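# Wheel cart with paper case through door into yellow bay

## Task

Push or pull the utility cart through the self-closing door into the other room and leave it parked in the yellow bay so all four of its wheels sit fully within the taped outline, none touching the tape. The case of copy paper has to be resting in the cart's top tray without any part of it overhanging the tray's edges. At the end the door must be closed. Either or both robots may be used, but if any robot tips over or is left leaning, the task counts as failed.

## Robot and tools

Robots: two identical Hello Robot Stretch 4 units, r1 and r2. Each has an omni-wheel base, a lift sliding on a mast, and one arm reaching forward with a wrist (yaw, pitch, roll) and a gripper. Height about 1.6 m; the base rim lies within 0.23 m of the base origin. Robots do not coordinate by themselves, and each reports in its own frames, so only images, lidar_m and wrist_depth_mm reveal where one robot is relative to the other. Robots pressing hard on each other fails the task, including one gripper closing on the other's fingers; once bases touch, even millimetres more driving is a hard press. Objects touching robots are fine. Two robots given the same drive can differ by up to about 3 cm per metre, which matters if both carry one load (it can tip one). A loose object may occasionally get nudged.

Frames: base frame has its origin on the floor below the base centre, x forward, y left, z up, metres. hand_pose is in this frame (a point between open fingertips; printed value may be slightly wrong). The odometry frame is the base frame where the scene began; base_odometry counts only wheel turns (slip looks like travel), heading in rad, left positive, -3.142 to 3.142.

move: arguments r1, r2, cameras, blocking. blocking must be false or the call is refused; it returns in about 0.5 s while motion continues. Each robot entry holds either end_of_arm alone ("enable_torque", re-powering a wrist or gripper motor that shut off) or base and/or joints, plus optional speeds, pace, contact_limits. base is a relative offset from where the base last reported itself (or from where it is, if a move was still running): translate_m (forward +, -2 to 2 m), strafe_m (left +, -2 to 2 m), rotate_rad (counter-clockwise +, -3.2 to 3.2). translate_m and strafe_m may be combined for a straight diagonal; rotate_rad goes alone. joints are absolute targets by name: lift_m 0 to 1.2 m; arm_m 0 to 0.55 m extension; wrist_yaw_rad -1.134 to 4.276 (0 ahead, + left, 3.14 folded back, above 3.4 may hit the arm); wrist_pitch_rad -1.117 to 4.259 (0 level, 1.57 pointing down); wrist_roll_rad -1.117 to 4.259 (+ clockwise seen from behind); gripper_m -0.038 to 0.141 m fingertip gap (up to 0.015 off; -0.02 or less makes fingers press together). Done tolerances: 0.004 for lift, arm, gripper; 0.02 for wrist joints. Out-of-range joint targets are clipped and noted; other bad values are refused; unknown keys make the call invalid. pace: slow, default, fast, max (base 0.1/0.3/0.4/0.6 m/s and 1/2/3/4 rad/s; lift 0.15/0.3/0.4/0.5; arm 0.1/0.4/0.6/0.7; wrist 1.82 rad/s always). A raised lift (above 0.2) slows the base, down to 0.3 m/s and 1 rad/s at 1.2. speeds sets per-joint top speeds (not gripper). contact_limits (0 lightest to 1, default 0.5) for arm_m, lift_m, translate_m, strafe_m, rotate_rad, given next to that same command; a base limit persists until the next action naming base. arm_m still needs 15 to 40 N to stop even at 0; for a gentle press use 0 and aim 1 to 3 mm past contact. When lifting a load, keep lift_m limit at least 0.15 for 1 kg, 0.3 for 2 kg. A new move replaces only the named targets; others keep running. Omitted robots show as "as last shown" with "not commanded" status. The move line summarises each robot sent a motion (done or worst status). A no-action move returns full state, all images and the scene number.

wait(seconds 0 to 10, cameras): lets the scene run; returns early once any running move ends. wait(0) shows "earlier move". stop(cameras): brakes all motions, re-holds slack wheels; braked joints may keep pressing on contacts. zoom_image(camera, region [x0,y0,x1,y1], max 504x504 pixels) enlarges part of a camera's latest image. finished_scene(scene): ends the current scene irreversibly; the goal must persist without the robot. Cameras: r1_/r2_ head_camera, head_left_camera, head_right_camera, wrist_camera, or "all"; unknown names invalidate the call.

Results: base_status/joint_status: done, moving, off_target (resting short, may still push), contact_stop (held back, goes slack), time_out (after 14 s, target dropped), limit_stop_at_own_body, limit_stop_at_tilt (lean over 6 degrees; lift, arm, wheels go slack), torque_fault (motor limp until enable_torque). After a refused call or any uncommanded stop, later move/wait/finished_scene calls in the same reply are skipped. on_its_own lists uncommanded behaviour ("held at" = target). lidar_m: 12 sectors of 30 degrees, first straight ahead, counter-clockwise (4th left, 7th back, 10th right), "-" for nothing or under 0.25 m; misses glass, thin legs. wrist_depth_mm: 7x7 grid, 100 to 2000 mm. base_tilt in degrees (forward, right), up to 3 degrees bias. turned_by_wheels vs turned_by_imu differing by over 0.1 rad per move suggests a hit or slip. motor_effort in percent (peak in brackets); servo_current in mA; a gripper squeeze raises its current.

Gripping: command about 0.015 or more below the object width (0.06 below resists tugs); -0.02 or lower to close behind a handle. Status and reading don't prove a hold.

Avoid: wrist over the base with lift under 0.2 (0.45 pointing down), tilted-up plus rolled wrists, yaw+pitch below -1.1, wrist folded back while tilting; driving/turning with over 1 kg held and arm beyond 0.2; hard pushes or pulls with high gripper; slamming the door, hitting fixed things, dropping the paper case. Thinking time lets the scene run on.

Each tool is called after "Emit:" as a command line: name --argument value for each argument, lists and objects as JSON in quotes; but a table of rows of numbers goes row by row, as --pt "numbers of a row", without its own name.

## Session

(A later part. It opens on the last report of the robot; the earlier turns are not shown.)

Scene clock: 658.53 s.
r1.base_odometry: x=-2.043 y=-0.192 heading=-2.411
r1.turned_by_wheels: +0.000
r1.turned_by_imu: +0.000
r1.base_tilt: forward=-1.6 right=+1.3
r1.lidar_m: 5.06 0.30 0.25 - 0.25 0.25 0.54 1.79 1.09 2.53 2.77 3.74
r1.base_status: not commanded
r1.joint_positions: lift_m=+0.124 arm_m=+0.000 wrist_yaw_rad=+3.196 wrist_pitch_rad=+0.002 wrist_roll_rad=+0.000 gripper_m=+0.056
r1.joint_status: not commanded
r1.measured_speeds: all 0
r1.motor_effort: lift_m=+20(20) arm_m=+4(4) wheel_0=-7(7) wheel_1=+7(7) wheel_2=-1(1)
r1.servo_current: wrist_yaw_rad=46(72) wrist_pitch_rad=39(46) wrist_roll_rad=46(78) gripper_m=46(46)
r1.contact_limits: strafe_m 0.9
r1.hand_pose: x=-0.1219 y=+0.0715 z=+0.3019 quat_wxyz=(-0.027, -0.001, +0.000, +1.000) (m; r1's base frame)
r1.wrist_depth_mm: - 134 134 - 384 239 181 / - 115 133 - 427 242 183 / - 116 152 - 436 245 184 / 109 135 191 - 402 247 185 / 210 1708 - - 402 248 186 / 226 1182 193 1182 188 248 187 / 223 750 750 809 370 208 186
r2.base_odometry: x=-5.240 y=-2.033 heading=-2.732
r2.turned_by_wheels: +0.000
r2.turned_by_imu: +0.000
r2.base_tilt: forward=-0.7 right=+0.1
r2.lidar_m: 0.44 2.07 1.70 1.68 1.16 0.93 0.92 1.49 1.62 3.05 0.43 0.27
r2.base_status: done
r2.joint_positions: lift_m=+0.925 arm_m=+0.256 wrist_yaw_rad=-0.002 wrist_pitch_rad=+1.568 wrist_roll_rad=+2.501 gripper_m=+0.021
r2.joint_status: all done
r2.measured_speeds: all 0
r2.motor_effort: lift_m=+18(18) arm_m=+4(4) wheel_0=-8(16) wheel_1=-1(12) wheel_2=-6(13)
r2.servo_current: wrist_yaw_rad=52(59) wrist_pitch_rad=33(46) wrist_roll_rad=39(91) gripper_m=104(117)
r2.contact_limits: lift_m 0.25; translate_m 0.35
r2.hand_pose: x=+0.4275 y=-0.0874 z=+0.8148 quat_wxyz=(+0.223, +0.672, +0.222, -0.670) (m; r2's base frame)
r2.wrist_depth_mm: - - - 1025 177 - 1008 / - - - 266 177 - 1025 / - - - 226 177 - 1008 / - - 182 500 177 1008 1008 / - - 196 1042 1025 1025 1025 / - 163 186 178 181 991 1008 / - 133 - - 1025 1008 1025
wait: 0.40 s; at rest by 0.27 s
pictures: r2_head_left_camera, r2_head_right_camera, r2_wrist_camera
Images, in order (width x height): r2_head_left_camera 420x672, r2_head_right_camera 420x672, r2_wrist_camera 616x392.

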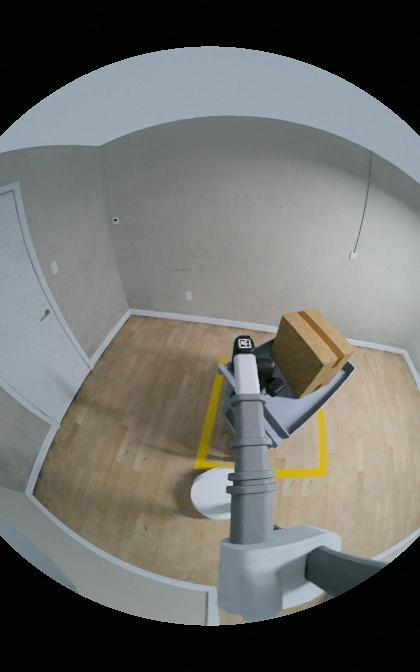

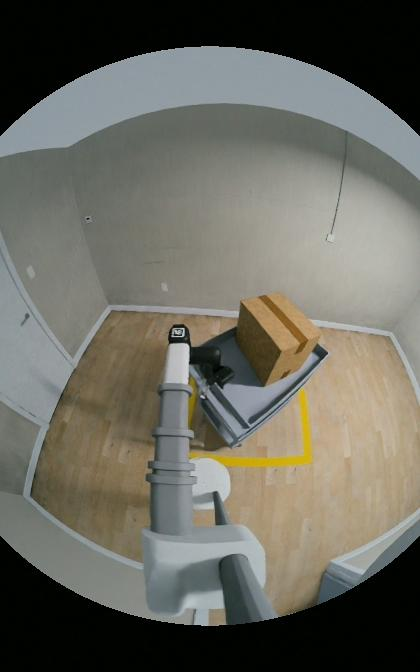

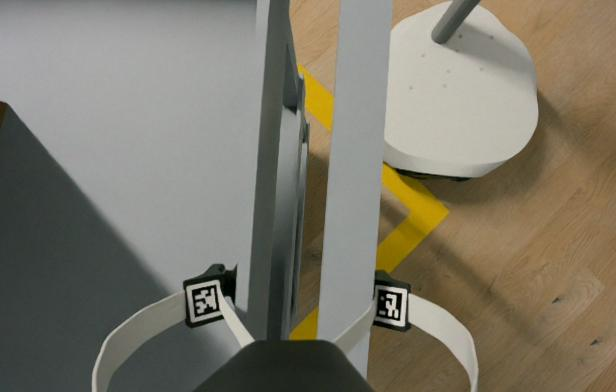

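Emit:
move --blocking false --r2 '{"base":{"strafe_m":0.21,"translate_m":-0.135},"contact_limits":{"translate_m":0.35}}'

Emit:
wait --seconds 4

Emit:
wait --seconds 0.4

Emit:
move --blocking false --r2 '{"base":{"strafe_m":-0.28,"translate_m":-0.215},"joints":{"wrist_roll_rad":1.95},"speeds":{"wrist_roll_rad":0.4},"contact_limits":{"translate_m":0.35}}'

Emit:
wait --seconds 4

Emit:
wait --seconds 0.4 --cameras '["r2_wrist_camera","r2_head_right_camera","r2_head_left_camera"]'

Scene clock: 686.70 s.
move: r2 moving
r1: as last shown
r1.lidar_m: 5.09 0.31 0.25 - 0.25 0.25 0.59 1.80 1.08 2.54 2.81 3.73
r1.motor_effort: lift_m=+19(20) arm_m=+4(5) wheel_0=-7(7) wheel_1=+7(7) wheel_2=-1(1)
r1.servo_current: wrist_yaw_rad=52(78) wrist_pitch_rad=39(46) wrist_roll_rad=46(59) gripper_m=39(52)
r1.contact_limits: strafe_m 0.9
r1.wrist_depth_mm: - 133 133 - 384 239 181 / - 115 133 - 430 243 183 / - 116 152 - 436 244 185 / 109 135 192 - 399 246 185 / 210 1708 - - 402 248 186 / 225 1205 194 1205 188 247 186 / 223 759 750 788 368 208 186
r2.base_odometry: x=-5.215 y=-2.050 heading=-2.733
r2.turned_by_wheels: -0.001
r2.turned_by_imu: -0.001
r2.base_tilt: forward=-0.6 right=+0.1
r2.lidar_m: 0.46 2.10 1.66 1.65 1.13 0.90 0.91 1.52 1.55 3.05 0.49 0.28
r2.base_status: translate_m moving; strafe_m moving
r2.joint_positions: lift_m=+0.925 arm_m=+0.256 wrist_yaw_rad=+0.000 wrist_pitch_rad=+1.565 wrist_roll_rad=+2.501 gripper_m=+0.021
r2.joint_status: not commanded
r2.measured_speeds: translate_m=-0.064 strafe_m=+0.103 rotate_rad=-0.003 lift_m=+0.000 arm_m=+0.000 wrist_yaw_rad=+0.012 wrist_pitch_rad=-0.020 wrist_roll_rad=+0.000
r2.motor_effort: lift_m=+18(18) arm_m=+3(4) wheel_0=-23(24) wheel_1=+3(6) wheel_2=+7(7)
r2.servo_current: wrist_yaw_rad=52(52) wrist_pitch_rad=46(46) wrist_roll_rad=46(52) gripper_m=111(111)
r2.contact_limits: lift_m 0.25; translate_m 0.35
r2.hand_pose: x=+0.4286 y=-0.0874 z=+0.8148 quat_wxyz=(+0.223, +0.673, +0.222, -0.669) (m; r2's base frame)
r2.wrist_depth_mm: - - - 227 175 - 1008 / - - 178 230 - - 1008 / - - 181 176 - - 991 / - - 194 177 991 1008 1008 / - - 204 177 1025 1042 991 / - 165 185 177 185 1008 1008 / - - - - 1025 1008 1025
pictures: none

Scene clock: 688.50 s.
earlier move: r2 done
r1.base_odometry: x=-2.043 y=-0.192 heading=-2.411
r1.turned_by_wheels: +0.000
r1.turned_by_imu: +0.000
r1.base_tilt: forward=-1.6 right=+1.3
r1.lidar_m: 5.09 0.31 0.25 - 0.25 0.25 0.58 1.77 1.05 2.57 2.78 3.73
r1.base_status: not commanded
r1.joint_positions: lift_m=+0.124 arm_m=+0.000 wrist_yaw_rad=+3.196 wrist_pitch_rad=+0.002 wrist_roll_rad=+0.000 gripper_m=+0.056
r1.joint_status: not commanded
r1.measured_speeds: all 0
r1.motor_effort: lift_m=+19(20) arm_m=+4(5) wheel_0=-6(7) wheel_1=+7(7) wheel_2=-1(1)
r1.servo_current: wrist_yaw_rad=52(78) wrist_pitch_rad=39(52) wrist_roll_rad=52(65) gripper_m=39(52)
r1.contact_limits: strafe_m 0.9
r1.hand_pose: x=-0.1219 y=+0.0715 z=+0.3019 quat_wxyz=(-0.027, -0.001, +0.000, +1.000) (m; r1's base frame)
r1.wrist_depth_mm: - 134 133 - 384 239 181 / - 115 133 - 430 242 183 / - 116 152 - 436 245 184 / 109 135 191 - 397 248 185 / 209 - - - 404 246 186 / 225 1182 194 1182 187 249 186 / 222 750 750 778 366 207 186
r2.base_odometry: x=-5.033 y=-2.171 heading=-2.731
r2.turned_by_wheels: +0.002
r2.turned_by_imu: +0.001
r2.base_tilt: forward=-0.6 right=+0.0
r2.lidar_m: 0.46 1.92 1.52 1.50 0.94 0.76 0.75 0.83 1.54 3.24 0.50 0.27
r2.base_status: done
r2.joint_positions: lift_m=+0.925 arm_m=+0.256 wrist_yaw_rad=+0.001 wrist_pitch_rad=+1.563 wrist_roll_rad=+2.501 gripper_m=+0.021
r2.joint_status: not commanded
r2.measured_speeds: all 0
r2.motor_effort: lift_m=+18(18) arm_m=-3(4) wheel_0=+0(27) wheel_1=+4(7) wheel_2=+7(13)
r2.servo_current: wrist_yaw_rad=52(59) wrist_pitch_rad=46(52) wrist_roll_rad=59(65) gripper_m=111(117)
r2.contact_limits: lift_m 0.25; translate_m 0.35
r2.hand_pose: x=+0.4293 y=-0.0874 z=+0.8148 quat_wxyz=(+0.224, +0.674, +0.222, -0.668) (m; r2's base frame)
r2.wrist_depth_mm: - - - 1042 175 - 1025 / - - - 480 176 - 1008 / - - - 221 176 - 1008 / - - 180 230 891 1025 1008 / - - 190 244 1025 1025 1008 / - - 186 1042 177 1025 1025 / - - - - 1042 1042 1025
wait: 1.80 of 4 s (r2 has come to rest)
pictures: none

Scene clock: 688.90 s.
r1.base_odometry: x=-2.043 y=-0.192 heading=-2.411
r1.turned_by_wheels: +0.000
r1.turned_by_imu: +0.000
r1.base_tilt: forward=-1.6 right=+1.3
r1.lidar_m: 5.09 0.32 0.25 - 0.25 0.25 0.55 1.79 1.10 2.52 2.79 3.76
r1.base_status: not commanded
r1.joint_positions: lift_m=+0.124 arm_m=+0.000 wrist_yaw_rad=+3.196 wrist_pitch_rad=+0.002 wrist_roll_rad=+0.000 gripper_m=+0.056
r1.joint_status: not commanded
r1.measured_speeds: all 0
r1.motor_effort: lift_m=+19(20) arm_m=+4(5) wheel_0=-6(7) wheel_1=+7(7) wheel_2=-1(1)
r1.servo_current: wrist_yaw_rad=39(78) wrist_pitch_rad=39(52) wrist_roll_rad=39(65) gripper_m=39(52)
r1.contact_limits: strafe_m 0.9
r1.hand_pose: x=-0.1219 y=+0.0715 z=+0.3019 quat_wxyz=(-0.027, -0.001, +0.000, +1.000) (m; r1's base frame)
r1.wrist_depth_mm: - 134 133 - 387 239 181 / - 116 134 - 430 243 182 / - 116 152 - 433 244 184 / 109 135 193 - 399 247 185 / 211 - - - 402 248 186 / 225 1229 194 1182 187 248 186 / 222 759 750 788 370 207 186
r2.base_odometry: x=-5.033 y=-2.171 heading=-2.731
r2.turned_by_wheels: +0.000
r2.turned_by_imu: +0.000
r2.base_tilt: forward=-0.7 right=+0.1
r2.lidar_m: 0.46 1.90 1.51 1.49 0.96 0.75 0.72 0.83 1.54 3.23 0.53 0.27
r2.base_status: done
r2.joint_positions: lift_m=+0.925 arm_m=+0.256 wrist_yaw_rad=+0.001 wrist_pitch_rad=+1.563 wrist_roll_rad=+2.501 gripper_m=+0.021
r2.joint_status: not commanded
r2.measured_speeds: all 0
r2.motor_effort: lift_m=+18(18) arm_m=-4(4) wheel_0=+0(27) wheel_1=+4(7) wheel_2=+7(13)
r2.servo_current: wrist_yaw_rad=39(59) wrist_pitch_rad=52(52) wrist_roll_rad=46(65) gripper_m=111(117)
r2.contact_limits: lift_m 0.25; translate_m 0.35
r2.hand_pose: x=+0.4293 y=-0.0874 z=+0.8148 quat_wxyz=(+0.224, +0.674, +0.222, -0.668) (m; r2's base frame)
r2.wrist_depth_mm: - - - 1025 175 - 1008 / - - - 480 176 - 1025 / - - - 220 176 - 1008 / - - 180 230 891 1008 1025 / - - 190 243 1025 1025 1042 / - - 186 1025 177 1025 1025 / - - - - 1042 1025 1025
wait: 0.40 s; at rest by 0.27 s
pictures: none

Scene clock: 689.40 s.
move: r2 moving
r1: as last shown
r1.base_tilt: forward=-1.6 right=+1.2
r1.lidar_m: 5.08 0.33 0.25 - 0.25 0.27 0.57 1.75 1.09 2.54 2.77 3.75
r1.motor_effort: lift_m=+19(20) arm_m=+4(4) wheel_0=-6(7) wheel_1=+7(7) wheel_2=-1(1)
r1.servo_current: wrist_yaw_rad=52(65) wrist_pitch_rad=46(52) wrist_roll_rad=46(59) gripper_m=46(46)
r1.contact_limits: strafe_m 0.9
r1.wrist_depth_mm: - 134 133 - 384 240 181 / - 115 134 - 427 242 183 / - 116 153 - 436 244 184 / 109 134 193 - 399 246 185 / 211 - - - 402 248 186 / 225 1229 193 1182 187 248 186 / 222 759 750 788 368 207 186
r2.base_odometry: x=-5.025 y=-2.141 heading=-2.730
r2.turned_by_wheels: +0.001
r2.turned_by_imu: +0.001
r2.base_tilt: forward=-0.6 right=+0.0
r2.lidar_m: 0.45 1.95 1.51 1.54 0.91 0.73 0.73 1.62 1.53 3.19 0.59 0.28
r2.base_status: translate_m moving; strafe_m moving
r2.joint_positions: lift_m=+0.925 arm_m=+0.256 wrist_yaw_rad=+0.001 wrist_pitch_rad=+1.563 wrist_roll_rad=+2.339 gripper_m=+0.021
r2.joint_status: wrist_roll_rad moving
r2.measured_speeds: translate_m=-0.076 strafe_m=-0.097 rotate_rad=-0.001 lift_m=+0.000 arm_m=+0.000 wrist_yaw_rad=-0.002 wrist_pitch_rad=+0.000 wrist_roll_rad=-0.394
r2.motor_effort: lift_m=+18(18) arm_m=-3(4) wheel_0=+10(13) wheel_1=-11(12) wheel_2=+14(16)
r2.servo_current: wrist_yaw_rad=39(65) wrist_pitch_rad=52(52) wrist_roll_rad=85(85) gripper_m=111(111)
r2.contact_limits: lift_m 0.25; translate_m 0.35
r2.hand_pose: x=+0.4293 y=-0.0874 z=+0.8148 quat_wxyz=(+0.278, +0.653, +0.275, -0.648) (m; r2's base frame)
r2.wrist_depth_mm: - - - 255 175 732 1008 / - - - 1025 175 - 1008 / - - - 1042 176 - 1008 / - - - 196 176 1008 1008 / - - - 221 177 1008 1025 / - 161 185 1025 179 1025 1025 / - - - - 1025 1025 1025
pictures: none

Scene clock: 691.57 s.
earlier move: r2 done
r1.base_odometry: x=-2.043 y=-0.192 heading=-2.411
r1.turned_by_wheels: +0.000
r1.turned_by_imu: +0.000
r1.base_tilt: forward=-1.6 right=+1.3
r1.lidar_m: 5.08 0.32 0.25 - 0.25 0.26 0.59 1.45 1.07 2.56 2.79 3.70
r1.base_status: not commanded
r1.joint_positions: lift_m=+0.124 arm_m=+0.000 wrist_yaw_rad=+3.196 wrist_pitch_rad=+0.002 wrist_roll_rad=+0.000 gripper_m=+0.056
r1.joint_status: not commanded
r1.measured_speeds: all 0
r1.motor_effort: lift_m=+19(20) arm_m=+4(5) wheel_0=-7(7) wheel_1=+7(7) wheel_2=-1(1)
r1.servo_current: wrist_yaw_rad=59(65) wrist_pitch_rad=46(52) wrist_roll_rad=33(65) gripper_m=46(52)
r1.contact_limits: strafe_m 0.9
r1.hand_pose: x=-0.1219 y=+0.0715 z=+0.3019 quat_wxyz=(-0.027, -0.001, +0.000, +1.000) (m; r1's base frame)
r1.wrist_depth_mm: - 134 134 - 387 240 182 / - 115 134 - 433 243 182 / - 116 152 - 436 245 185 / 109 135 193 - 399 247 185 / 210 1499 - - 402 248 186 / 226 1205 194 1205 188 248 186 / 223 759 750 778 370 208 186
r2.base_odometry: x=-4.948 y=-1.829 heading=-2.730
r2.turned_by_wheels: +0.000
r2.turned_by_imu: +0.000
r2.base_tilt: forward=-0.7 right=+0.0
r2.lidar_m: 0.41 0.50 1.81 1.46 0.72 0.58 0.58 1.27 1.20 2.90 2.76 0.37
r2.base_status: done
r2.joint_positions: lift_m=+0.925 arm_m=+0.256 wrist_yaw_rad=+0.000 wrist_pitch_rad=+1.567 wrist_roll_rad=+1.950 gripper_m=+0.021
r2.joint_status: all done
r2.measured_speeds: all 0
r2.motor_effort: lift_m=+18(18) arm_m=-4(4) wheel_0=+5(15) wheel_1=-2(12) wheel_2=+6(16)
r2.servo_current: wrist_yaw_rad=39(65) wrist_pitch_rad=46(52) wrist_roll_rad=52(124) gripper_m=111(117)
r2.contact_limits: lift_m 0.25; translate_m 0.35
r2.hand_pose: x=+0.4281 y=-0.0874 z=+0.8148 quat_wxyz=(+0.397, +0.587, +0.396, -0.584) (m; r2's base frame)
r2.wrist_depth_mm: - - 180 176 1025 1025 991 / - - 179 177 1042 1008 1008 / - - 212 177 176 - 723 / - - 207 177 176 - - / - - 201 549 891 1025 1008 / - - 186 508 178 1025 1008 / - - - - 1025 1025 1008
wait: 2.17 of 4 s (r2 has come to rest)
pictures: none

Scene clock: 691.97 s.
r1.base_odometry: x=-2.043 y=-0.192 heading=-2.411
r1.turned_by_wheels: +0.000
r1.turned_by_imu: +0.000
r1.base_tilt: forward=-1.6 right=+1.3
r1.lidar_m: 5.09 0.30 0.25 - 0.25 0.26 0.57 1.45 1.07 2.52 2.78 3.75
r1.base_status: not commanded
r1.joint_positions: lift_m=+0.124 arm_m=+0.000 wrist_yaw_rad=+3.196 wrist_pitch_rad=+0.002 wrist_roll_rad=+0.000 gripper_m=+0.056
r1.joint_status: not commanded
r1.measured_speeds: all 0
r1.motor_effort: lift_m=+19(20) arm_m=+4(5) wheel_0=-7(7) wheel_1=+7(7) wheel_2=-1(1)
r1.servo_current: wrist_yaw_rad=59(65) wrist_pitch_rad=39(52) wrist_roll_rad=46(65) gripper_m=39(52)
r1.contact_limits: strafe_m 0.9
r1.hand_pose: x=-0.1219 y=+0.0715 z=+0.3019 quat_wxyz=(-0.027, -0.001, +0.000, +1.000) (m; r1's base frame)
r1.wrist_depth_mm: - 134 133 - 387 240 181 / - 115 133 - 427 243 182 / - 116 152 - 436 245 185 / 109 134 192 - 399 246 185 / 209 1537 - - 402 247 186 / 226 1205 193 1205 188 248 187 / 223 750 741 788 368 208 186
r2.base_odometry: x=-4.948 y=-1.829 heading=-2.730
r2.turned_by_wheels: +0.000
r2.turned_by_imu: +0.000
r2.base_tilt: forward=-0.7 right=+0.1
r2.lidar_m: 0.41 0.48 1.83 1.46 0.72 0.60 0.58 1.27 1.21 2.93 2.73 0.34
r2.base_status: done
r2.joint_positions: lift_m=+0.925 arm_m=+0.256 wrist_yaw_rad=+0.000 wrist_pitch_rad=+1.567 wrist_roll_rad=+1.950 gripper_m=+0.021
r2.joint_status: all done
r2.measured_speeds: all 0
r2.motor_effort: lift_m=+18(18) arm_m=-4(4) wheel_0=+4(15) wheel_1=-1(12) wheel_2=+6(16)
r2.servo_current: wrist_yaw_rad=46(65) wrist_pitch_rad=39(52) wrist_roll_rad=33(124) gripper_m=104(117)
r2.contact_limits: lift_m 0.25; translate_m 0.35
r2.hand_pose: x=+0.4281 y=-0.0874 z=+0.8148 quat_wxyz=(+0.397, +0.587, +0.396, -0.584) (m; r2's base frame)
r2.wrist_depth_mm: - - 180 176 1008 1025 1008 / - - 179 176 1042 1008 1025 / - - 212 177 176 - 723 / - - 207 176 177 - - / - - 201 554 931 1025 1025 / - - 186 504 179 1025 1025 / - - - - 1025 1025 1025
wait: 0.40 s; at rest by 0.27 s
pictures: r2_head_left_camera, r2_head_right_camera, r2_wrist_camera
Images, in order (width x height): r2_head_left_camera 420x672, r2_head_right_camera 420x672, r2_wrist_camera 616x392.

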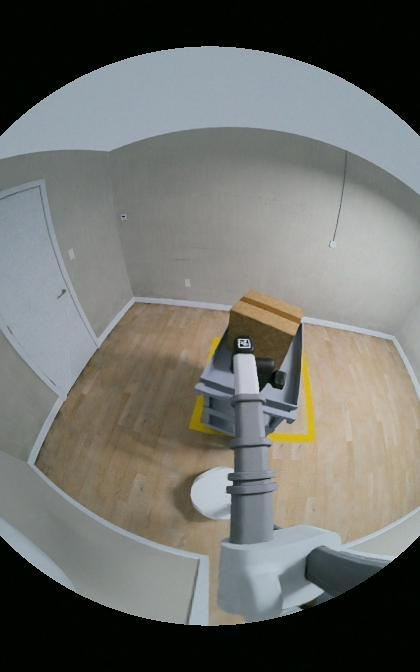

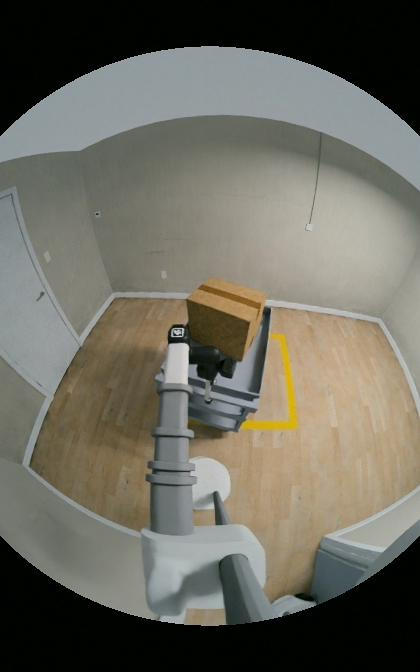

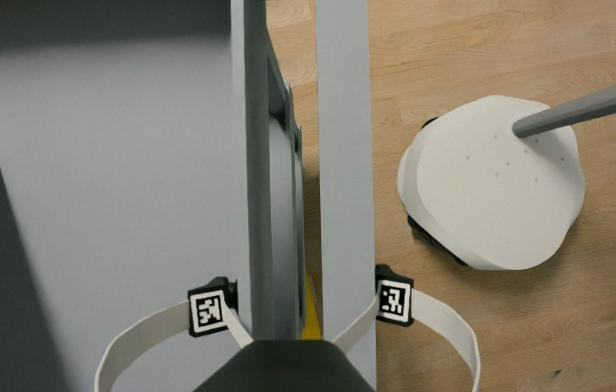

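Emit:
move --blocking false --r2 '{"base":{"strafe_m":-0.175,"translate_m":0.18},"joints":{"wrist_roll_rad":1.75},"speeds":{"wrist_roll_rad":0.3},"contact_limits":{"translate_m":0.35}}'

Emit:
wait --seconds 4

Emit:
wait --seconds 0.4 --cameras '["r2_wrist_camera","r2_head_right_camera","r2_head_left_camera","r2_head_camera"]'

Scene clock: 705.57 s.
move: r2 moving
r1: as last shown
r1.lidar_m: 5.09 0.33 0.25 - 0.25 0.26 0.54 1.46 1.08 2.53 2.79 3.73
r1.motor_effort: lift_m=+19(20) arm_m=+4(4) wheel_0=-6(7) wheel_1=+7(7) wheel_2=-1(1)
r1.servo_current: wrist_yaw_rad=59(72) wrist_pitch_rad=46(52) wrist_roll_rad=39(65) gripper_m=46(46)
r1.contact_limits: strafe_m 0.9
r1.wrist_depth_mm: - 133 134 - 387 241 181 / - 115 133 - 427 242 183 / - 116 153 - 436 245 184 / 109 135 192 - 399 246 185 / 209 1499 - - 399 248 186 / 226 1205 194 1182 188 249 187 / 223 750 750 788 368 207 186
r2.base_odometry: x=-4.978 y=-1.817 heading=-2.730
r2.turned_by_wheels: +0.000
r2.turned_by_imu: +0.001
r2.base_tilt: forward=-0.8 right=+0.1
r2.lidar_m: 0.37 0.47 1.83 1.55 0.76 0.62 0.59 1.26 1.23 2.89 2.71 0.36
r2.base_status: translate_m moving; strafe_m moving
r2.joint_positions: lift_m=+0.925 arm_m=+0.256 wrist_yaw_rad=-0.003 wrist_pitch_rad=+1.573 wrist_roll_rad=+1.826 gripper_m=+0.021
r2.joint_status: wrist_roll_rad moving
r2.measured_speeds: translate_m=+0.091 strafe_m=-0.086 rotate_rad=-0.002 lift_m=+0.000 arm_m=+0.000 wrist_yaw_rad=-0.022 wrist_pitch_rad=+0.038 wrist_roll_rad=-0.298
r2.motor_effort: lift_m=+18(18) arm_m=-2(4) wheel_0=+11(19) wheel_1=-4(6) wheel_2=-11(12)
r2.servo_current: wrist_yaw_rad=52(52) wrist_pitch_rad=39(46) wrist_roll_rad=78(78) gripper_m=104(111)
r2.contact_limits: lift_m 0.25; translate_m 0.35
r2.hand_pose: x=+0.4260 y=-0.0874 z=+0.8148 quat_wxyz=(+0.431, +0.560, +0.432, -0.561) (m; r2's base frame)
r2.wrist_depth_mm: - - - 1042 176 1025 1025 / - - - 1008 176 1042 1060 / - - - 1025 176 - 1042 / - - - 1042 176 - 1042 / - - - 1025 176 - 1042 / - - 185 1008 176 1060 1042 / - - - - - 1060 1060
pictures: none

Scene clock: 707.33 s.
earlier move: r2 done
r1.base_odometry: x=-2.043 y=-0.192 heading=-2.411
r1.turned_by_wheels: +0.000
r1.turned_by_imu: +0.000
r1.base_tilt: forward=-1.6 right=+1.3
r1.lidar_m: 5.08 0.33 0.25 - 0.25 0.25 0.58 1.55 1.09 2.57 2.78 3.71
r1.base_status: not commanded
r1.joint_positions: lift_m=+0.124 arm_m=+0.000 wrist_yaw_rad=+3.196 wrist_pitch_rad=+0.002 wrist_roll_rad=+0.000 gripper_m=+0.056
r1.joint_status: not commanded
r1.measured_speeds: all 0
r1.motor_effort: lift_m=+19(20) arm_m=+4(4) wheel_0=-7(7) wheel_1=+7(7) wheel_2=-1(1)
r1.servo_current: wrist_yaw_rad=39(72) wrist_pitch_rad=39(52) wrist_roll_rad=52(65) gripper_m=39(52)
r1.contact_limits: strafe_m 0.9
r1.hand_pose: x=-0.1219 y=+0.0715 z=+0.3019 quat_wxyz=(-0.027, -0.001, +0.000, +1.000) (m; r1's base frame)
r1.wrist_depth_mm: - 133 133 - 382 240 182 / - 115 134 - 430 242 183 / - 116 152 - 433 245 185 / 109 135 193 - 397 247 186 / 210 1537 - - 404 248 186 / 224 1182 194 1160 187 249 186 / 223 759 750 798 368 207 187
r2.base_odometry: x=-5.183 y=-1.740 heading=-2.731
r2.turned_by_wheels: +0.000
r2.turned_by_imu: +0.000
r2.base_tilt: forward=-0.7 right=+0.0
r2.lidar_m: 0.37 0.39 1.98 1.96 0.99 0.80 1.56 1.22 1.38 2.76 2.51 0.42
r2.base_status: done
r2.joint_positions: lift_m=+0.925 arm_m=+0.256 wrist_yaw_rad=+0.001 wrist_pitch_rad=+1.572 wrist_roll_rad=+1.748 gripper_m=+0.021
r2.joint_status: all done
r2.measured_speeds: all 0
r2.motor_effort: lift_m=+18(18) arm_m=+4(5) wheel_0=+2(19) wheel_1=-4(6) wheel_2=-2(20)
r2.servo_current: wrist_yaw_rad=46(59) wrist_pitch_rad=39(59) wrist_roll_rad=46(78) gripper_m=104(117)
r2.contact_limits: lift_m 0.25; translate_m 0.35
r2.hand_pose: x=+0.4266 y=-0.0874 z=+0.8148 quat_wxyz=(+0.454, +0.542, +0.454, -0.543) (m; r2's base frame)
r2.wrist_depth_mm: 235 - 227 176 1025 1025 1025 / - - 219 176 1042 1025 1008 / - - 188 176 1025 1025 1008 / - - 197 176 - - 759 / - - 200 177 186 - - / - - 185 224 178 - 1025 / - 140 - - 177 1025 1025
wait: 1.77 of 4 s (r2 has come to rest)
pictures: none

Scene clock: 707.73 s.
r1.base_odometry: x=-2.043 y=-0.192 heading=-2.411
r1.turned_by_wheels: +0.000
r1.turned_by_imu: +0.000
r1.base_tilt: forward=-1.6 right=+1.2
r1.lidar_m: 5.09 0.32 0.25 - 0.25 0.25 0.57 1.56 1.09 2.55 2.76 3.72
r1.base_status: not commanded
r1.joint_positions: lift_m=+0.124 arm_m=+0.000 wrist_yaw_rad=+3.196 wrist_pitch_rad=+0.002 wrist_roll_rad=+0.000 gripper_m=+0.056
r1.joint_status: not commanded
r1.measured_speeds: all 0
r1.motor_effort: lift_m=+19(20) arm_m=+4(4) wheel_0=-6(7) wheel_1=+7(7) wheel_2=-1(1)
r1.servo_current: wrist_yaw_rad=65(72) wrist_pitch_rad=46(52) wrist_roll_rad=39(65) gripper_m=39(52)
r1.contact_limits: strafe_m 0.9
r1.hand_pose: x=-0.1219 y=+0.0715 z=+0.3019 quat_wxyz=(-0.027, -0.001, +0.000, +1.000) (m; r1's base frame)
r1.wrist_depth_mm: - 133 133 - 384 240 181 / - 115 134 - 427 243 183 / - 116 152 - 436 244 184 / 109 135 192 - 397 248 186 / 209 1576 - - 404 249 186 / 225 1205 193 1205 188 248 186 / 223 750 759 788 368 207 186
r2.base_odometry: x=-5.183 y=-1.740 heading=-2.731
r2.turned_by_wheels: +0.000
r2.turned_by_imu: +0.000
r2.base_tilt: forward=-0.6 right=+0.0
r2.lidar_m: 0.37 0.38 1.96 1.94 0.98 0.80 1.59 1.21 1.39 2.76 2.56 0.42
r2.base_status: done
r2.joint_positions: lift_m=+0.925 arm_m=+0.256 wrist_yaw_rad=+0.001 wrist_pitch_rad=+1.572 wrist_roll_rad=+1.748 gripper_m=+0.021
r2.joint_status: all done
r2.measured_speeds: all 0
r2.motor_effort: lift_m=+18(18) arm_m=+4(5) wheel_0=+2(19) wheel_1=-3(6) wheel_2=-2(20)
r2.servo_current: wrist_yaw_rad=46(59) wrist_pitch_rad=39(59) wrist_roll_rad=46(78) gripper_m=111(117)
r2.contact_limits: lift_m 0.25; translate_m 0.35
r2.hand_pose: x=+0.4266 y=-0.0874 z=+0.8148 quat_wxyz=(+0.454, +0.542, +0.454, -0.543) (m; r2's base frame)
r2.wrist_depth_mm: 236 - 226 176 1025 1025 1008 / - - 219 176 1025 1025 1042 / - - 189 176 1060 1042 1025 / - - 191 176 - - 759 / - - 200 177 188 - - / - - 185 225 180 - 1025 / - 140 - - 177 1042 1025
wait: 0.40 s; at rest by 0.27 s
pictures: r2_head_camera, r2_head_left_camera, r2_head_right_camera, r2_wrist_camera
Images, in order (width x height): r2_head_camera 420x560, r2_head_left_camera 420x672, r2_head_right_camera 420x672, r2_wrist_camera 616x392.

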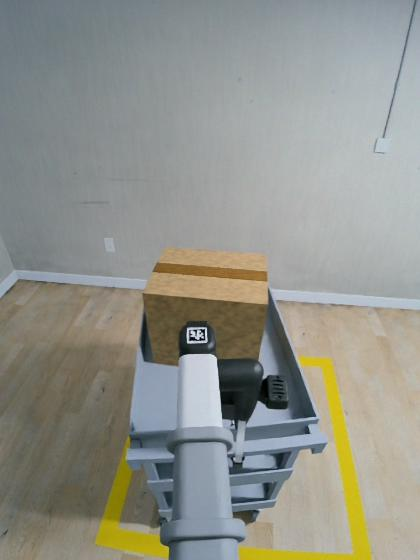

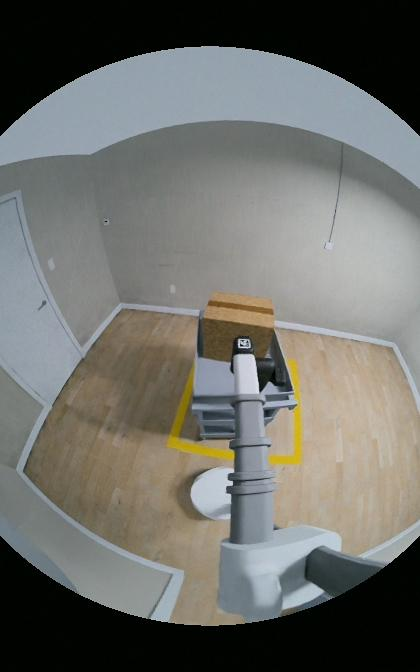

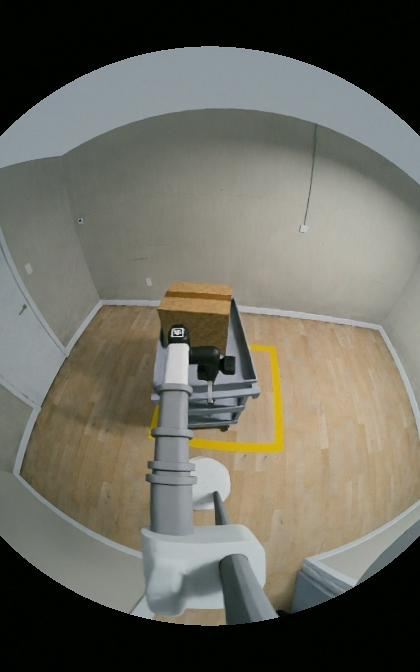

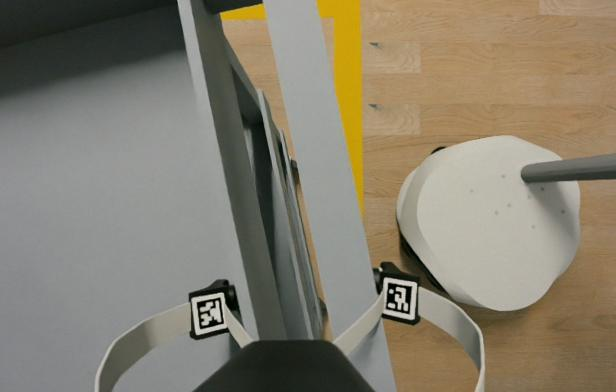

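Emit:
move --blocking false --r2 '{"base":{"strafe_m":0.19,"translate_m":-0.304},"joints":{"wrist_roll_rad":1.98},"speeds":{"wrist_roll_rad":0.3},"contact_limits":{"translate_m":0.35}}'

Emit:
wait --seconds 4

Emit:
wait --seconds 0.4 --cameras '["r2_wrist_camera","r2_head_camera"]'

Scene clock: 730.73 s.
move: r2 moving
r1: as last shown
r1.base_tilt: forward=-1.6 right=+1.3
r1.lidar_m: 5.10 0.34 0.25 - 0.25 0.25 0.56 1.52 1.08 2.54 2.76 3.71
r1.motor_effort: lift_m=+19(20) arm_m=+4(4) wheel_0=-7(7) wheel_1=+7(7) wheel_2=-1(1)
r1.servo_current: wrist_yaw_rad=52(65) wrist_pitch_rad=46(46) wrist_roll_rad=39(65) gripper_m=39(46)
r1.contact_limits: strafe_m 0.9
r1.wrist_depth_mm: - 134 133 - 384 242 181 / - 115 133 - 427 243 183 / - 116 153 - 436 244 185 / 109 135 191 - 397 247 185 / 211 1537 - - 402 249 186 / 225 1205 193 1205 188 248 187 / 224 750 759 788 368 207 186
r2.base_odometry: x=-5.148 y=-1.746 heading=-2.730
r2.turned_by_wheels: +0.001
r2.turned_by_imu: +0.001
r2.base_tilt: forward=-0.6 right=+0.0
r2.lidar_m: 0.38 0.42 1.96 1.91 0.97 0.74 0.85 1.20 1.33 2.78 2.56 0.42
r2.base_status: translate_m moving; strafe_m moving
r2.joint_positions: lift_m=+0.925 arm_m=+0.256 wrist_yaw_rad=+0.005 wrist_pitch_rad=+1.565 wrist_roll_rad=+1.869 gripper_m=+0.021
r2.joint_status: wrist_roll_rad moving
r2.measured_speeds: translate_m=-0.117 strafe_m=+0.075 rotate_rad=+0.002 lift_m=+0.000 arm_m=+0.000 wrist_yaw_rad=+0.005 wrist_pitch_rad=-0.006 wrist_roll_rad=+0.297
r2.motor_effort: lift_m=+18(18) arm_m=+4(4) wheel_0=-9(16) wheel_1=+3(5) wheel_2=+15(16)
r2.servo_current: wrist_yaw_rad=59(59) wrist_pitch_rad=46(52) wrist_roll_rad=78(98) gripper_m=104(117)
r2.contact_limits: lift_m 0.25; translate_m 0.35
r2.hand_pose: x=+0.4289 y=-0.0874 z=+0.8148 quat_wxyz=(+0.423, +0.569, +0.421, -0.566) (m; r2's base frame)
r2.wrist_depth_mm: 232 196 224 1025 1025 991 991 / - - 231 177 1025 1008 991 / - - 204 177 1025 - 768 / - - 203 176 1025 - - / - - 208 177 1025 - - / - 167 185 177 182 1025 1025 / - 140 - - 1008 1008 1025
pictures: none

Scene clock: 732.77 s.
earlier move: r2 done
r1.base_odometry: x=-2.043 y=-0.192 heading=-2.411
r1.turned_by_wheels: +0.000
r1.turned_by_imu: +0.000
r1.base_tilt: forward=-1.6 right=+1.3
r1.lidar_m: 5.08 0.32 0.25 - 0.25 0.25 0.57 1.30 1.08 2.54 2.78 3.74
r1.base_status: not commanded
r1.joint_positions: lift_m=+0.124 arm_m=+0.000 wrist_yaw_rad=+3.196 wrist_pitch_rad=+0.002 wrist_roll_rad=+0.000 gripper_m=+0.056
r1.joint_status: not commanded
r1.measured_speeds: all 0
r1.motor_effort: lift_m=+19(20) arm_m=+4(5) wheel_0=-6(7) wheel_1=+7(7) wheel_2=-1(1)
r1.servo_current: wrist_yaw_rad=46(78) wrist_pitch_rad=39(52) wrist_roll_rad=52(65) gripper_m=39(46)
r1.contact_limits: strafe_m 0.9
r1.hand_pose: x=-0.1219 y=+0.0715 z=+0.3019 quat_wxyz=(-0.027, -0.001, +0.000, +1.000) (m; r1's base frame)
r1.wrist_depth_mm: - 134 134 - 387 241 182 / - 115 133 - 433 243 183 / - 116 153 - 433 245 185 / 109 135 193 - 399 248 185 / 209 1499 - - 404 247 186 / 226 1205 193 1160 187 248 186 / 222 750 741 798 366 206 187
r2.base_odometry: x=-4.828 y=-1.793 heading=-2.731
r2.turned_by_wheels: -0.001
r2.turned_by_imu: -0.001
r2.base_tilt: forward=-0.7 right=+0.1
r2.lidar_m: 0.39 0.49 1.85 1.17 0.59 0.47 0.45 1.28 1.13 2.91 2.91 0.37
r2.base_status: done
r2.joint_positions: lift_m=+0.925 arm_m=+0.256 wrist_yaw_rad=+0.001 wrist_pitch_rad=+1.569 wrist_roll_rad=+1.978 gripper_m=+0.021
r2.joint_status: all done
r2.measured_speeds: all 0
r2.motor_effort: lift_m=+18(18) arm_m=-4(4) wheel_0=-6(16) wheel_1=+4(6) wheel_2=+0(23)
r2.servo_current: wrist_yaw_rad=33(65) wrist_pitch_rad=39(59) wrist_roll_rad=52(98) gripper_m=98(117)
r2.contact_limits: lift_m 0.25; translate_m 0.35
r2.hand_pose: x=+0.4276 y=-0.0874 z=+0.8148 quat_wxyz=(+0.389, +0.591, +0.389, -0.590) (m; r2's base frame)
r2.wrist_depth_mm: - - 202 191 1025 1025 1042 / - - 193 521 1060 1025 1025 / - - 186 496 - - 1025 / - - 181 178 - - - / - - 201 1025 1042 1042 1025 / - 161 185 544 179 1025 1025 / - - - - 1025 1042 1025
wait: 2.03 of 4 s (r2 has come to rest)
pictures: none

Scene clock: 733.17 s.
r1.base_odometry: x=-2.043 y=-0.192 heading=-2.411
r1.turned_by_wheels: +0.000
r1.turned_by_imu: +0.000
r1.base_tilt: forward=-1.6 right=+1.2
r1.lidar_m: 5.09 0.33 0.25 - 0.25 0.26 0.60 1.32 1.07 2.53 2.80 3.76
r1.base_status: not commanded
r1.joint_positions: lift_m=+0.124 arm_m=+0.000 wrist_yaw_rad=+3.196 wrist_pitch_rad=+0.002 wrist_roll_rad=+0.000 gripper_m=+0.056
r1.joint_status: not commanded
r1.measured_speeds: all 0
r1.motor_effort: lift_m=+19(20) arm_m=+4(5) wheel_0=-6(7) wheel_1=+7(7) wheel_2=-1(1)
r1.servo_current: wrist_yaw_rad=46(78) wrist_pitch_rad=33(52) wrist_roll_rad=46(65) gripper_m=46(46)
r1.contact_limits: strafe_m 0.9
r1.hand_pose: x=-0.1219 y=+0.0715 z=+0.3019 quat_wxyz=(-0.027, -0.001, +0.000, +1.000) (m; r1's base frame)
r1.wrist_depth_mm: - 134 133 - 382 239 181 / - 115 134 - 427 244 182 / - 117 152 - 436 244 183 / 109 135 193 - 399 248 185 / 210 1464 - - 402 248 186 / 226 1205 194 1182 188 248 187 / 223 759 750 788 368 207 186
r2.base_odometry: x=-4.828 y=-1.793 heading=-2.731
r2.turned_by_wheels: +0.000
r2.turned_by_imu: +0.000
r2.base_tilt: forward=-0.6 right=+0.1
r2.lidar_m: 0.40 0.50 1.84 1.16 0.59 0.44 0.45 1.28 1.15 2.91 2.92 0.38
r2.base_status: done
r2.joint_positions: lift_m=+0.925 arm_m=+0.256 wrist_yaw_rad=+0.001 wrist_pitch_rad=+1.569 wrist_roll_rad=+1.978 gripper_m=+0.021
r2.joint_status: all done
r2.measured_speeds: all 0
r2.motor_effort: lift_m=+18(18) arm_m=-3(4) wheel_0=-6(16) wheel_1=+3(6) wheel_2=+0(23)
r2.servo_current: wrist_yaw_rad=52(65) wrist_pitch_rad=39(59) wrist_roll_rad=59(98) gripper_m=111(117)
r2.contact_limits: lift_m 0.25; translate_m 0.35
r2.hand_pose: x=+0.4276 y=-0.0874 z=+0.8148 quat_wxyz=(+0.389, +0.591, +0.389, -0.590) (m; r2's base frame)
r2.wrist_depth_mm: - - 202 192 1025 1042 1042 / - - 193 521 1025 1025 1025 / - - 186 496 - - 1025 / - - 181 178 - - - / - - 201 1042 1042 1060 1025 / - 161 186 539 179 1042 1042 / - - - - 1042 1025 1025
wait: 0.40 s; at rest by 0.27 s
pictures: r2_head_camera, r2_wrist_camera
Images, in order (width x height): r2_head_camera 420x560, r2_wrist_camera 616x392.

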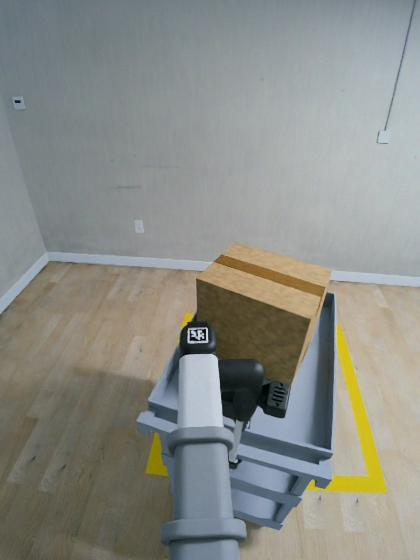

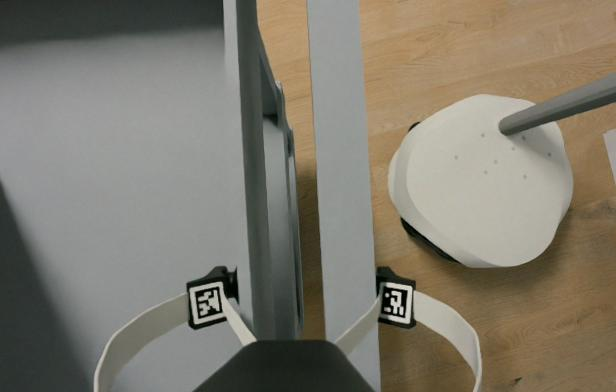

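Emit:
move --blocking false --r2 '{"base":{"strafe_m":0.075,"translate_m":0.028},"contact_limits":{"translate_m":0.35}}'

Emit:
wait --seconds 4

Emit:
wait --seconds 0.4

Emit:
move --blocking false --r2 '{"base":{"strafe_m":-0.308,"translate_m":0.254},"joints":{"wrist_roll_rad":1.8},"speeds":{"wrist_roll_rad":0.2},"contact_limits":{"translate_m":0.35}}'

Emit:
wait --seconds 4

Emit:
wait --seconds 0.4 --cameras '["r2_wrist_camera","r2_head_right_camera","r2_head_left_camera","r2_head_camera"]'

Scene clock: 748.10 s.
move: r2 moving
r1: as last shown
r1.base_tilt: forward=-1.6 right=+1.3
r1.lidar_m: 5.08 0.30 0.25 - 0.25 0.26 0.60 1.34 1.07 2.54 2.79 3.73
r1.motor_effort: lift_m=+19(19) arm_m=+4(4) wheel_0=-6(7) wheel_1=+7(7) wheel_2=-1(1)
r1.servo_current: wrist_yaw_rad=59(65) wrist_pitch_rad=39(46) wrist_roll_rad=39(52) gripper_m=52(52)
r1.contact_limits: strafe_m 0.9
r1.wrist_depth_mm: - 134 133 - 384 240 182 / - 115 133 - 427 243 183 / - 116 153 - 433 244 185 / 109 135 192 - 397 247 186 / 211 1708 - - 402 248 187 / 226 1182 193 1205 187 249 186 / 223 750 759 788 368 207 186
r2.base_odometry: x=-4.826 y=-1.824 heading=-2.732
r2.turned_by_wheels: -0.001
r2.turned_by_imu: -0.001
r2.base_tilt: forward=-0.7 right=+0.1
r2.lidar_m: 0.41 2.20 1.82 1.20 0.60 0.46 0.46 1.32 1.19 2.94 2.90 0.36
r2.base_status: translate_m moving; strafe_m moving
r2.joint_positions: lift_m=+0.925 arm_m=+0.256 wrist_yaw_rad=+0.001 wrist_pitch_rad=+1.569 wrist_roll_rad=+1.979 gripper_m=+0.021
r2.joint_status: not commanded
r2.measured_speeds: translate_m=+0.043 strafe_m=+0.116 rotate_rad=+0.000 lift_m=+0.000 arm_m=+0.000 wrist_yaw_rad=-0.005 wrist_pitch_rad=+0.000 wrist_roll_rad=+0.003
r2.motor_effort: lift_m=+18(18) arm_m=-4(4) wheel_0=-10(17) wheel_1=+10(12) wheel_2=-14(14)
r2.servo_current: wrist_yaw_rad=33(52) wrist_pitch_rad=39(46) wrist_roll_rad=52(59) gripper_m=111(111)
r2.contact_limits: lift_m 0.25; translate_m 0.35
r2.hand_pose: x=+0.4276 y=-0.0874 z=+0.8148 quat_wxyz=(+0.389, +0.591, +0.388, -0.590) (m; r2's base frame)
r2.wrist_depth_mm: - - - 178 1042 1042 1025 / - - 215 500 1042 1042 1042 / - - 210 496 178 - 1025 / - - 204 820 178 - - / - - 195 1025 931 1025 1042 / - - 185 1025 179 1008 1025 / - - - - 1042 1025 1042
pictures: none

Scene clock: 749.00 s.
earlier move: r2 done
r1.base_odometry: x=-2.043 y=-0.192 heading=-2.411
r1.turned_by_wheels: +0.000
r1.turned_by_imu: +0.000
r1.base_tilt: forward=-1.6 right=+1.3
r1.lidar_m: 5.09 0.32 0.25 - 0.25 0.25 0.56 1.38 1.06 2.55 2.80 3.74
r1.base_status: not commanded
r1.joint_positions: lift_m=+0.124 arm_m=+0.000 wrist_yaw_rad=+3.196 wrist_pitch_rad=+0.002 wrist_roll_rad=+0.000 gripper_m=+0.056
r1.joint_status: not commanded
r1.measured_speeds: all 0
r1.motor_effort: lift_m=+19(20) arm_m=+4(4) wheel_0=-6(7) wheel_1=+7(7) wheel_2=-1(1)
r1.servo_current: wrist_yaw_rad=39(65) wrist_pitch_rad=46(46) wrist_roll_rad=39(72) gripper_m=52(52)
r1.contact_limits: strafe_m 0.9
r1.hand_pose: x=-0.1219 y=+0.0715 z=+0.3019 quat_wxyz=(-0.027, -0.001, +0.000, +1.000) (m; r1's base frame)
r1.wrist_depth_mm: - 133 133 - 384 240 181 / - 115 134 - 427 242 183 / - 116 152 - 433 245 185 / 109 135 192 - 402 247 186 / 210 1708 - - 404 248 186 / 225 1182 194 1182 187 248 186 / 221 750 750 788 368 207 186
r2.base_odometry: x=-4.824 y=-1.872 heading=-2.732
r2.turned_by_wheels: +0.000
r2.turned_by_imu: +0.000
r2.base_tilt: forward=-0.7 right=+0.1
r2.lidar_m: 0.41 2.15 1.75 1.20 0.63 0.47 0.46 1.40 1.23 2.99 2.86 0.35
r2.base_status: done
r2.joint_positions: lift_m=+0.925 arm_m=+0.256 wrist_yaw_rad=-0.002 wrist_pitch_rad=+1.571 wrist_roll_rad=+1.980 gripper_m=+0.021
r2.joint_status: not commanded
r2.measured_speeds: all 0
r2.motor_effort: lift_m=+18(18) arm_m=-3(4) wheel_0=-6(17) wheel_1=+1(12) wheel_2=-9(14)
r2.servo_current: wrist_yaw_rad=46(59) wrist_pitch_rad=39(46) wrist_roll_rad=46(59) gripper_m=111(111)
r2.contact_limits: lift_m 0.25; translate_m 0.35
r2.hand_pose: x=+0.4268 y=-0.0874 z=+0.8148 quat_wxyz=(+0.387, +0.592, +0.387, -0.591) (m; r2's base frame)
r2.wrist_depth_mm: - - - 1025 177 1042 1042 / - - - 1042 177 1025 1042 / - - - 1042 177 - 1042 / - - - 218 177 - 1042 / - - - 238 177 1042 1025 / - 159 183 1025 179 1025 1025 / - - - - 1060 1025 1025
wait: 0.90 of 4 s (r2 has come to rest)
pictures: none

Scene clock: 749.40 s.
r1.base_odometry: x=-2.043 y=-0.192 heading=-2.411
r1.turned_by_wheels: +0.000
r1.turned_by_imu: +0.000
r1.base_tilt: forward=-1.6 right=+1.3
r1.lidar_m: 5.09 0.31 0.25 - 0.25 0.25 0.57 1.40 1.08 2.55 2.78 3.72
r1.base_status: not commanded
r1.joint_positions: lift_m=+0.124 arm_m=+0.000 wrist_yaw_rad=+3.196 wrist_pitch_rad=+0.002 wrist_roll_rad=+0.000 gripper_m=+0.056
r1.joint_status: not commanded
r1.measured_speeds: all 0
r1.motor_effort: lift_m=+20(20) arm_m=+4(4) wheel_0=-7(7) wheel_1=+7(7) wheel_2=-1(1)
r1.servo_current: wrist_yaw_rad=52(65) wrist_pitch_rad=39(46) wrist_roll_rad=52(72) gripper_m=39(52)
r1.contact_limits: strafe_m 0.9
r1.hand_pose: x=-0.1219 y=+0.0715 z=+0.3019 quat_wxyz=(-0.027, -0.001, +0.000, +1.000) (m; r1's base frame)
r1.wrist_depth_mm: - 133 133 - 384 241 182 / - 115 134 - 427 243 182 / - 116 152 - 433 245 184 / 109 135 193 - 397 247 185 / 209 1708 - - 402 247 186 / 224 1205 194 1182 187 249 186 / 222 759 750 798 366 207 186
r2.base_odometry: x=-4.824 y=-1.872 heading=-2.732
r2.turned_by_wheels: +0.000
r2.turned_by_imu: +0.000
r2.base_tilt: forward=-0.7 right=+0.0
r2.lidar_m: 0.39 2.13 1.76 1.22 0.59 0.48 0.45 1.38 1.24 2.99 2.89 0.35
r2.base_status: done
r2.joint_positions: lift_m=+0.925 arm_m=+0.256 wrist_yaw_rad=-0.002 wrist_pitch_rad=+1.571 wrist_roll_rad=+1.980 gripper_m=+0.021
r2.joint_status: not commanded
r2.measured_speeds: all 0
r2.motor_effort: lift_m=+18(18) arm_m=-4(4) wheel_0=-6(17) wheel_1=+1(12) wheel_2=-9(14)
r2.servo_current: wrist_yaw_rad=52(59) wrist_pitch_rad=39(46) wrist_roll_rad=52(59) gripper_m=104(111)
r2.contact_limits: lift_m 0.25; translate_m 0.35
r2.hand_pose: x=+0.4268 y=-0.0874 z=+0.8148 quat_wxyz=(+0.387, +0.592, +0.387, -0.591) (m; r2's base frame)
r2.wrist_depth_mm: - - - 1025 177 1025 1042 / - - - 1060 177 1025 1042 / - - - 1008 177 - 1025 / - - - 217 177 - 1042 / - - - 238 177 1025 1042 / - 158 183 1025 179 1042 1042 / - - - - 1025 1042 1025
wait: 0.40 s; at rest by 0.27 s
pictures: none

Scene clock: 749.90 s.
move: r2 moving
r1: as last shown
r1.lidar_m: 5.10 0.32 0.25 - 0.25 0.25 0.56 1.40 1.08 2.54 2.78 3.73
r1.motor_effort: lift_m=+19(20) arm_m=+4(4) wheel_0=-7(7) wheel_1=+7(7) wheel_2=-1(1)
r1.servo_current: wrist_yaw_rad=59(65) wrist_pitch_rad=39(52) wrist_roll_rad=39(52) gripper_m=46(52)
r1.contact_limits: strafe_m 0.9
r1.wrist_depth_mm: - 133 133 - 382 239 181 / - 115 133 - 427 242 183 / - 116 153 - 436 243 185 / 109 135 192 - 397 247 185 / 209 1708 - - 404 248 186 / 225 1205 194 1160 187 248 186 / 222 750 759 798 368 207 186
r2.base_odometry: x=-4.852 y=-1.858 heading=-2.732
r2.turned_by_wheels: +0.000
r2.turned_by_imu: +0.000
r2.base_tilt: forward=-0.7 right=+0.0
r2.lidar_m: 0.40 0.52 1.79 1.26 0.64 0.51 0.50 1.35 1.23 2.98 2.89 0.35
r2.base_status: translate_m moving; strafe_m moving
r2.joint_positions: lift_m=+0.925 arm_m=+0.256 wrist_yaw_rad=-0.006 wrist_pitch_rad=+1.577 wrist_roll_rad=+1.899 gripper_m=+0.021
r2.joint_status: wrist_roll_rad moving
r2.measured_speeds: translate_m=+0.075 strafe_m=-0.096 rotate_rad=-0.005 lift_m=+0.000 arm_m=+0.000 wrist_yaw_rad=-0.007 wrist_pitch_rad=+0.011 wrist_roll_rad=-0.199
r2.motor_effort: lift_m=+18(18) arm_m=+0(4) wheel_0=+16(19) wheel_1=-5(7) wheel_2=-16(16)
r2.servo_current: wrist_yaw_rad=46(59) wrist_pitch_rad=46(46) wrist_roll_rad=65(85) gripper_m=111(111)
r2.contact_limits: lift_m 0.25; translate_m 0.35
r2.hand_pose: x=+0.4247 y=-0.0874 z=+0.8148 quat_wxyz=(+0.409, +0.574, +0.411, -0.578) (m; r2's base frame)
r2.wrist_depth_mm: - - - 1042 177 1042 1042 / - - - 1042 176 1060 1078 / - - - 1042 176 - 1042 / - - - 1042 176 - 1060 / - - - 1025 176 - 1042 / - - 185 1042 176 1060 1060 / - - - - - 1042 1060
pictures: none

Scene clock: 752.20 s.
earlier move: r2 done
r1.base_odometry: x=-2.043 y=-0.192 heading=-2.411
r1.turned_by_wheels: +0.000
r1.turned_by_imu: +0.000
r1.base_tilt: forward=-1.6 right=+1.3
r1.lidar_m: 5.09 0.31 0.25 - 0.25 0.25 0.58 1.52 1.07 2.57 2.79 3.76
r1.base_status: not commanded
r1.joint_positions: lift_m=+0.124 arm_m=+0.000 wrist_yaw_rad=+3.196 wrist_pitch_rad=+0.002 wrist_roll_rad=+0.000 gripper_m=+0.056
r1.joint_status: not commanded
r1.measured_speeds: all 0
r1.motor_effort: lift_m=+20(20) arm_m=+4(4) wheel_0=-6(7) wheel_1=+7(8) wheel_2=-1(1)
r1.servo_current: wrist_yaw_rad=46(65) wrist_pitch_rad=46(52) wrist_roll_rad=65(65) gripper_m=46(52)
r1.contact_limits: strafe_m 0.9
r1.hand_pose: x=-0.1219 y=+0.0715 z=+0.3019 quat_wxyz=(-0.027, -0.001, +0.000, +1.000) (m; r1's base frame)
r1.wrist_depth_mm: - 134 133 - 389 240 181 / - 115 133 - 430 242 183 / - 116 152 - 433 246 183 / 109 135 193 - 394 247 186 / 210 1537 - - 402 247 186 / 225 1229 194 1182 188 248 187 / 222 750 750 798 368 208 187
r2.base_odometry: x=-5.179 y=-1.691 heading=-2.732
r2.turned_by_wheels: +0.001
r2.turned_by_imu: +0.003
r2.base_tilt: forward=-0.7 right=+0.0
r2.lidar_m: 0.39 0.42 2.01 1.96 0.95 0.79 1.55 1.16 1.35 2.73 2.54 0.41
r2.base_status: done
r2.joint_positions: lift_m=+0.925 arm_m=+0.256 wrist_yaw_rad=+0.001 wrist_pitch_rad=+1.567 wrist_roll_rad=+1.800 gripper_m=+0.021
r2.joint_status: all done
r2.measured_speeds: all 0
r2.motor_effort: lift_m=+18(18) arm_m=+4(4) wheel_0=+5(20) wheel_1=-2(7) wheel_2=-2(17)
r2.servo_current: wrist_yaw_rad=46(72) wrist_pitch_rad=39(52) wrist_roll_rad=39(98) gripper_m=117(117)
r2.contact_limits: lift_m 0.25; translate_m 0.35
r2.hand_pose: x=+0.4280 y=-0.0874 z=+0.8148 quat_wxyz=(+0.441, +0.555, +0.439, -0.553) (m; r2's base frame)
r2.wrist_depth_mm: - - 203 175 1025 1008 1008 / - - 200 176 1025 1042 1008 / - - 182 176 1042 1008 1008 / - - 195 176 - - - / - - 186 176 917 - - / - - 186 234 177 1008 1025 / - - - - 1025 1025 1025
wait: 2.30 of 4 s (r2 has come to rest)
pictures: none

Scene clock: 752.60 s.
r1.base_odometry: x=-2.043 y=-0.192 heading=-2.411
r1.turned_by_wheels: +0.000
r1.turned_by_imu: +0.000
r1.base_tilt: forward=-1.6 right=+1.3
r1.lidar_m: 5.08 0.31 0.25 - 0.25 0.25 0.58 1.49 1.09 2.56 2.80 3.77
r1.base_status: not commanded
r1.joint_positions: lift_m=+0.124 arm_m=+0.000 wrist_yaw_rad=+3.196 wrist_pitch_rad=+0.002 wrist_roll_rad=+0.000 gripper_m=+0.056
r1.joint_status: not commanded
r1.measured_speeds: all 0
r1.motor_effort: lift_m=+19(20) arm_m=+4(4) wheel_0=-6(7) wheel_1=+7(8) wheel_2=-1(1)
r1.servo_current: wrist_yaw_rad=59(65) wrist_pitch_rad=39(52) wrist_roll_rad=52(65) gripper_m=39(52)
r1.contact_limits: strafe_m 0.9
r1.hand_pose: x=-0.1219 y=+0.0715 z=+0.3019 quat_wxyz=(-0.027, -0.001, +0.000, +1.000) (m; r1's base frame)
r1.wrist_depth_mm: - 133 133 - 384 240 181 / - 115 134 - 430 242 183 / - 116 152 - 436 245 184 / 109 135 192 - 399 246 186 / 211 1537 - - 402 248 186 / 226 1229 194 1182 187 248 186 / 222 759 750 788 366 208 187
r2.base_odometry: x=-5.179 y=-1.691 heading=-2.732
r2.turned_by_wheels: +0.000
r2.turned_by_imu: +0.000
r2.base_tilt: forward=-0.6 right=+0.1
r2.lidar_m: 0.40 0.44 2.02 1.93 0.98 0.80 1.53 1.16 1.37 2.72 2.53 0.41
r2.base_status: done
r2.joint_positions: lift_m=+0.925 arm_m=+0.256 wrist_yaw_rad=+0.001 wrist_pitch_rad=+1.567 wrist_roll_rad=+1.800 gripper_m=+0.021
r2.joint_status: all done
r2.measured_speeds: all 0
r2.motor_effort: lift_m=+18(18) arm_m=+4(4) wheel_0=+6(20) wheel_1=-2(7) wheel_2=-2(17)
r2.servo_current: wrist_yaw_rad=39(72) wrist_pitch_rad=39(52) wrist_roll_rad=39(98) gripper_m=111(117)
r2.contact_limits: lift_m 0.25; translate_m 0.35
r2.hand_pose: x=+0.4280 y=-0.0874 z=+0.8148 quat_wxyz=(+0.441, +0.555, +0.439, -0.553) (m; r2's base frame)
r2.wrist_depth_mm: - - 202 176 1025 1025 1008 / - - 200 176 1025 1008 1025 / - - 183 176 1025 1025 1025 / - - 195 176 - - - / - - 186 177 904 - - / - - 186 234 177 1025 1008 / - - - - 1042 1042 1025
wait: 0.40 s; at rest by 0.27 s
pictures: r2_head_camera, r2_head_left_camera, r2_head_right_camera, r2_wrist_camera
Images, in order (width x height): r2_head_camera 420x560, r2_head_left_camera 420x672, r2_head_right_camera 420x672, r2_wrist_camera 616x392.

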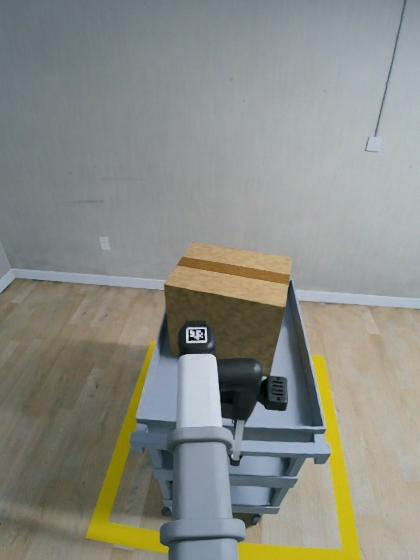

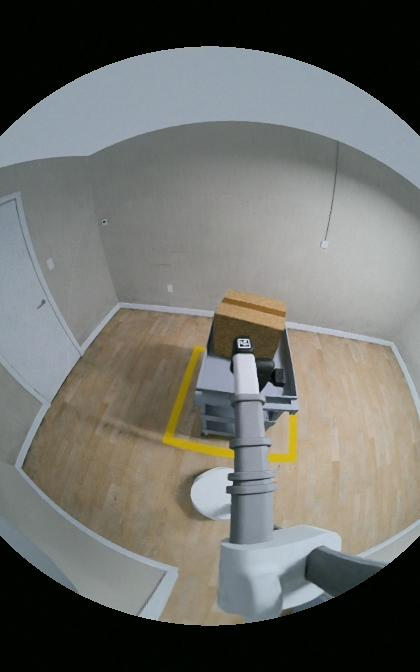

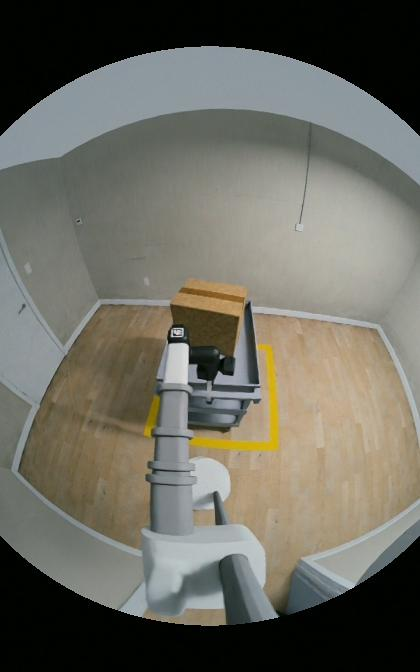

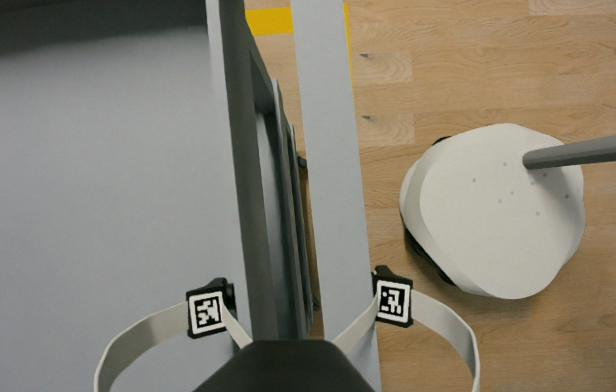

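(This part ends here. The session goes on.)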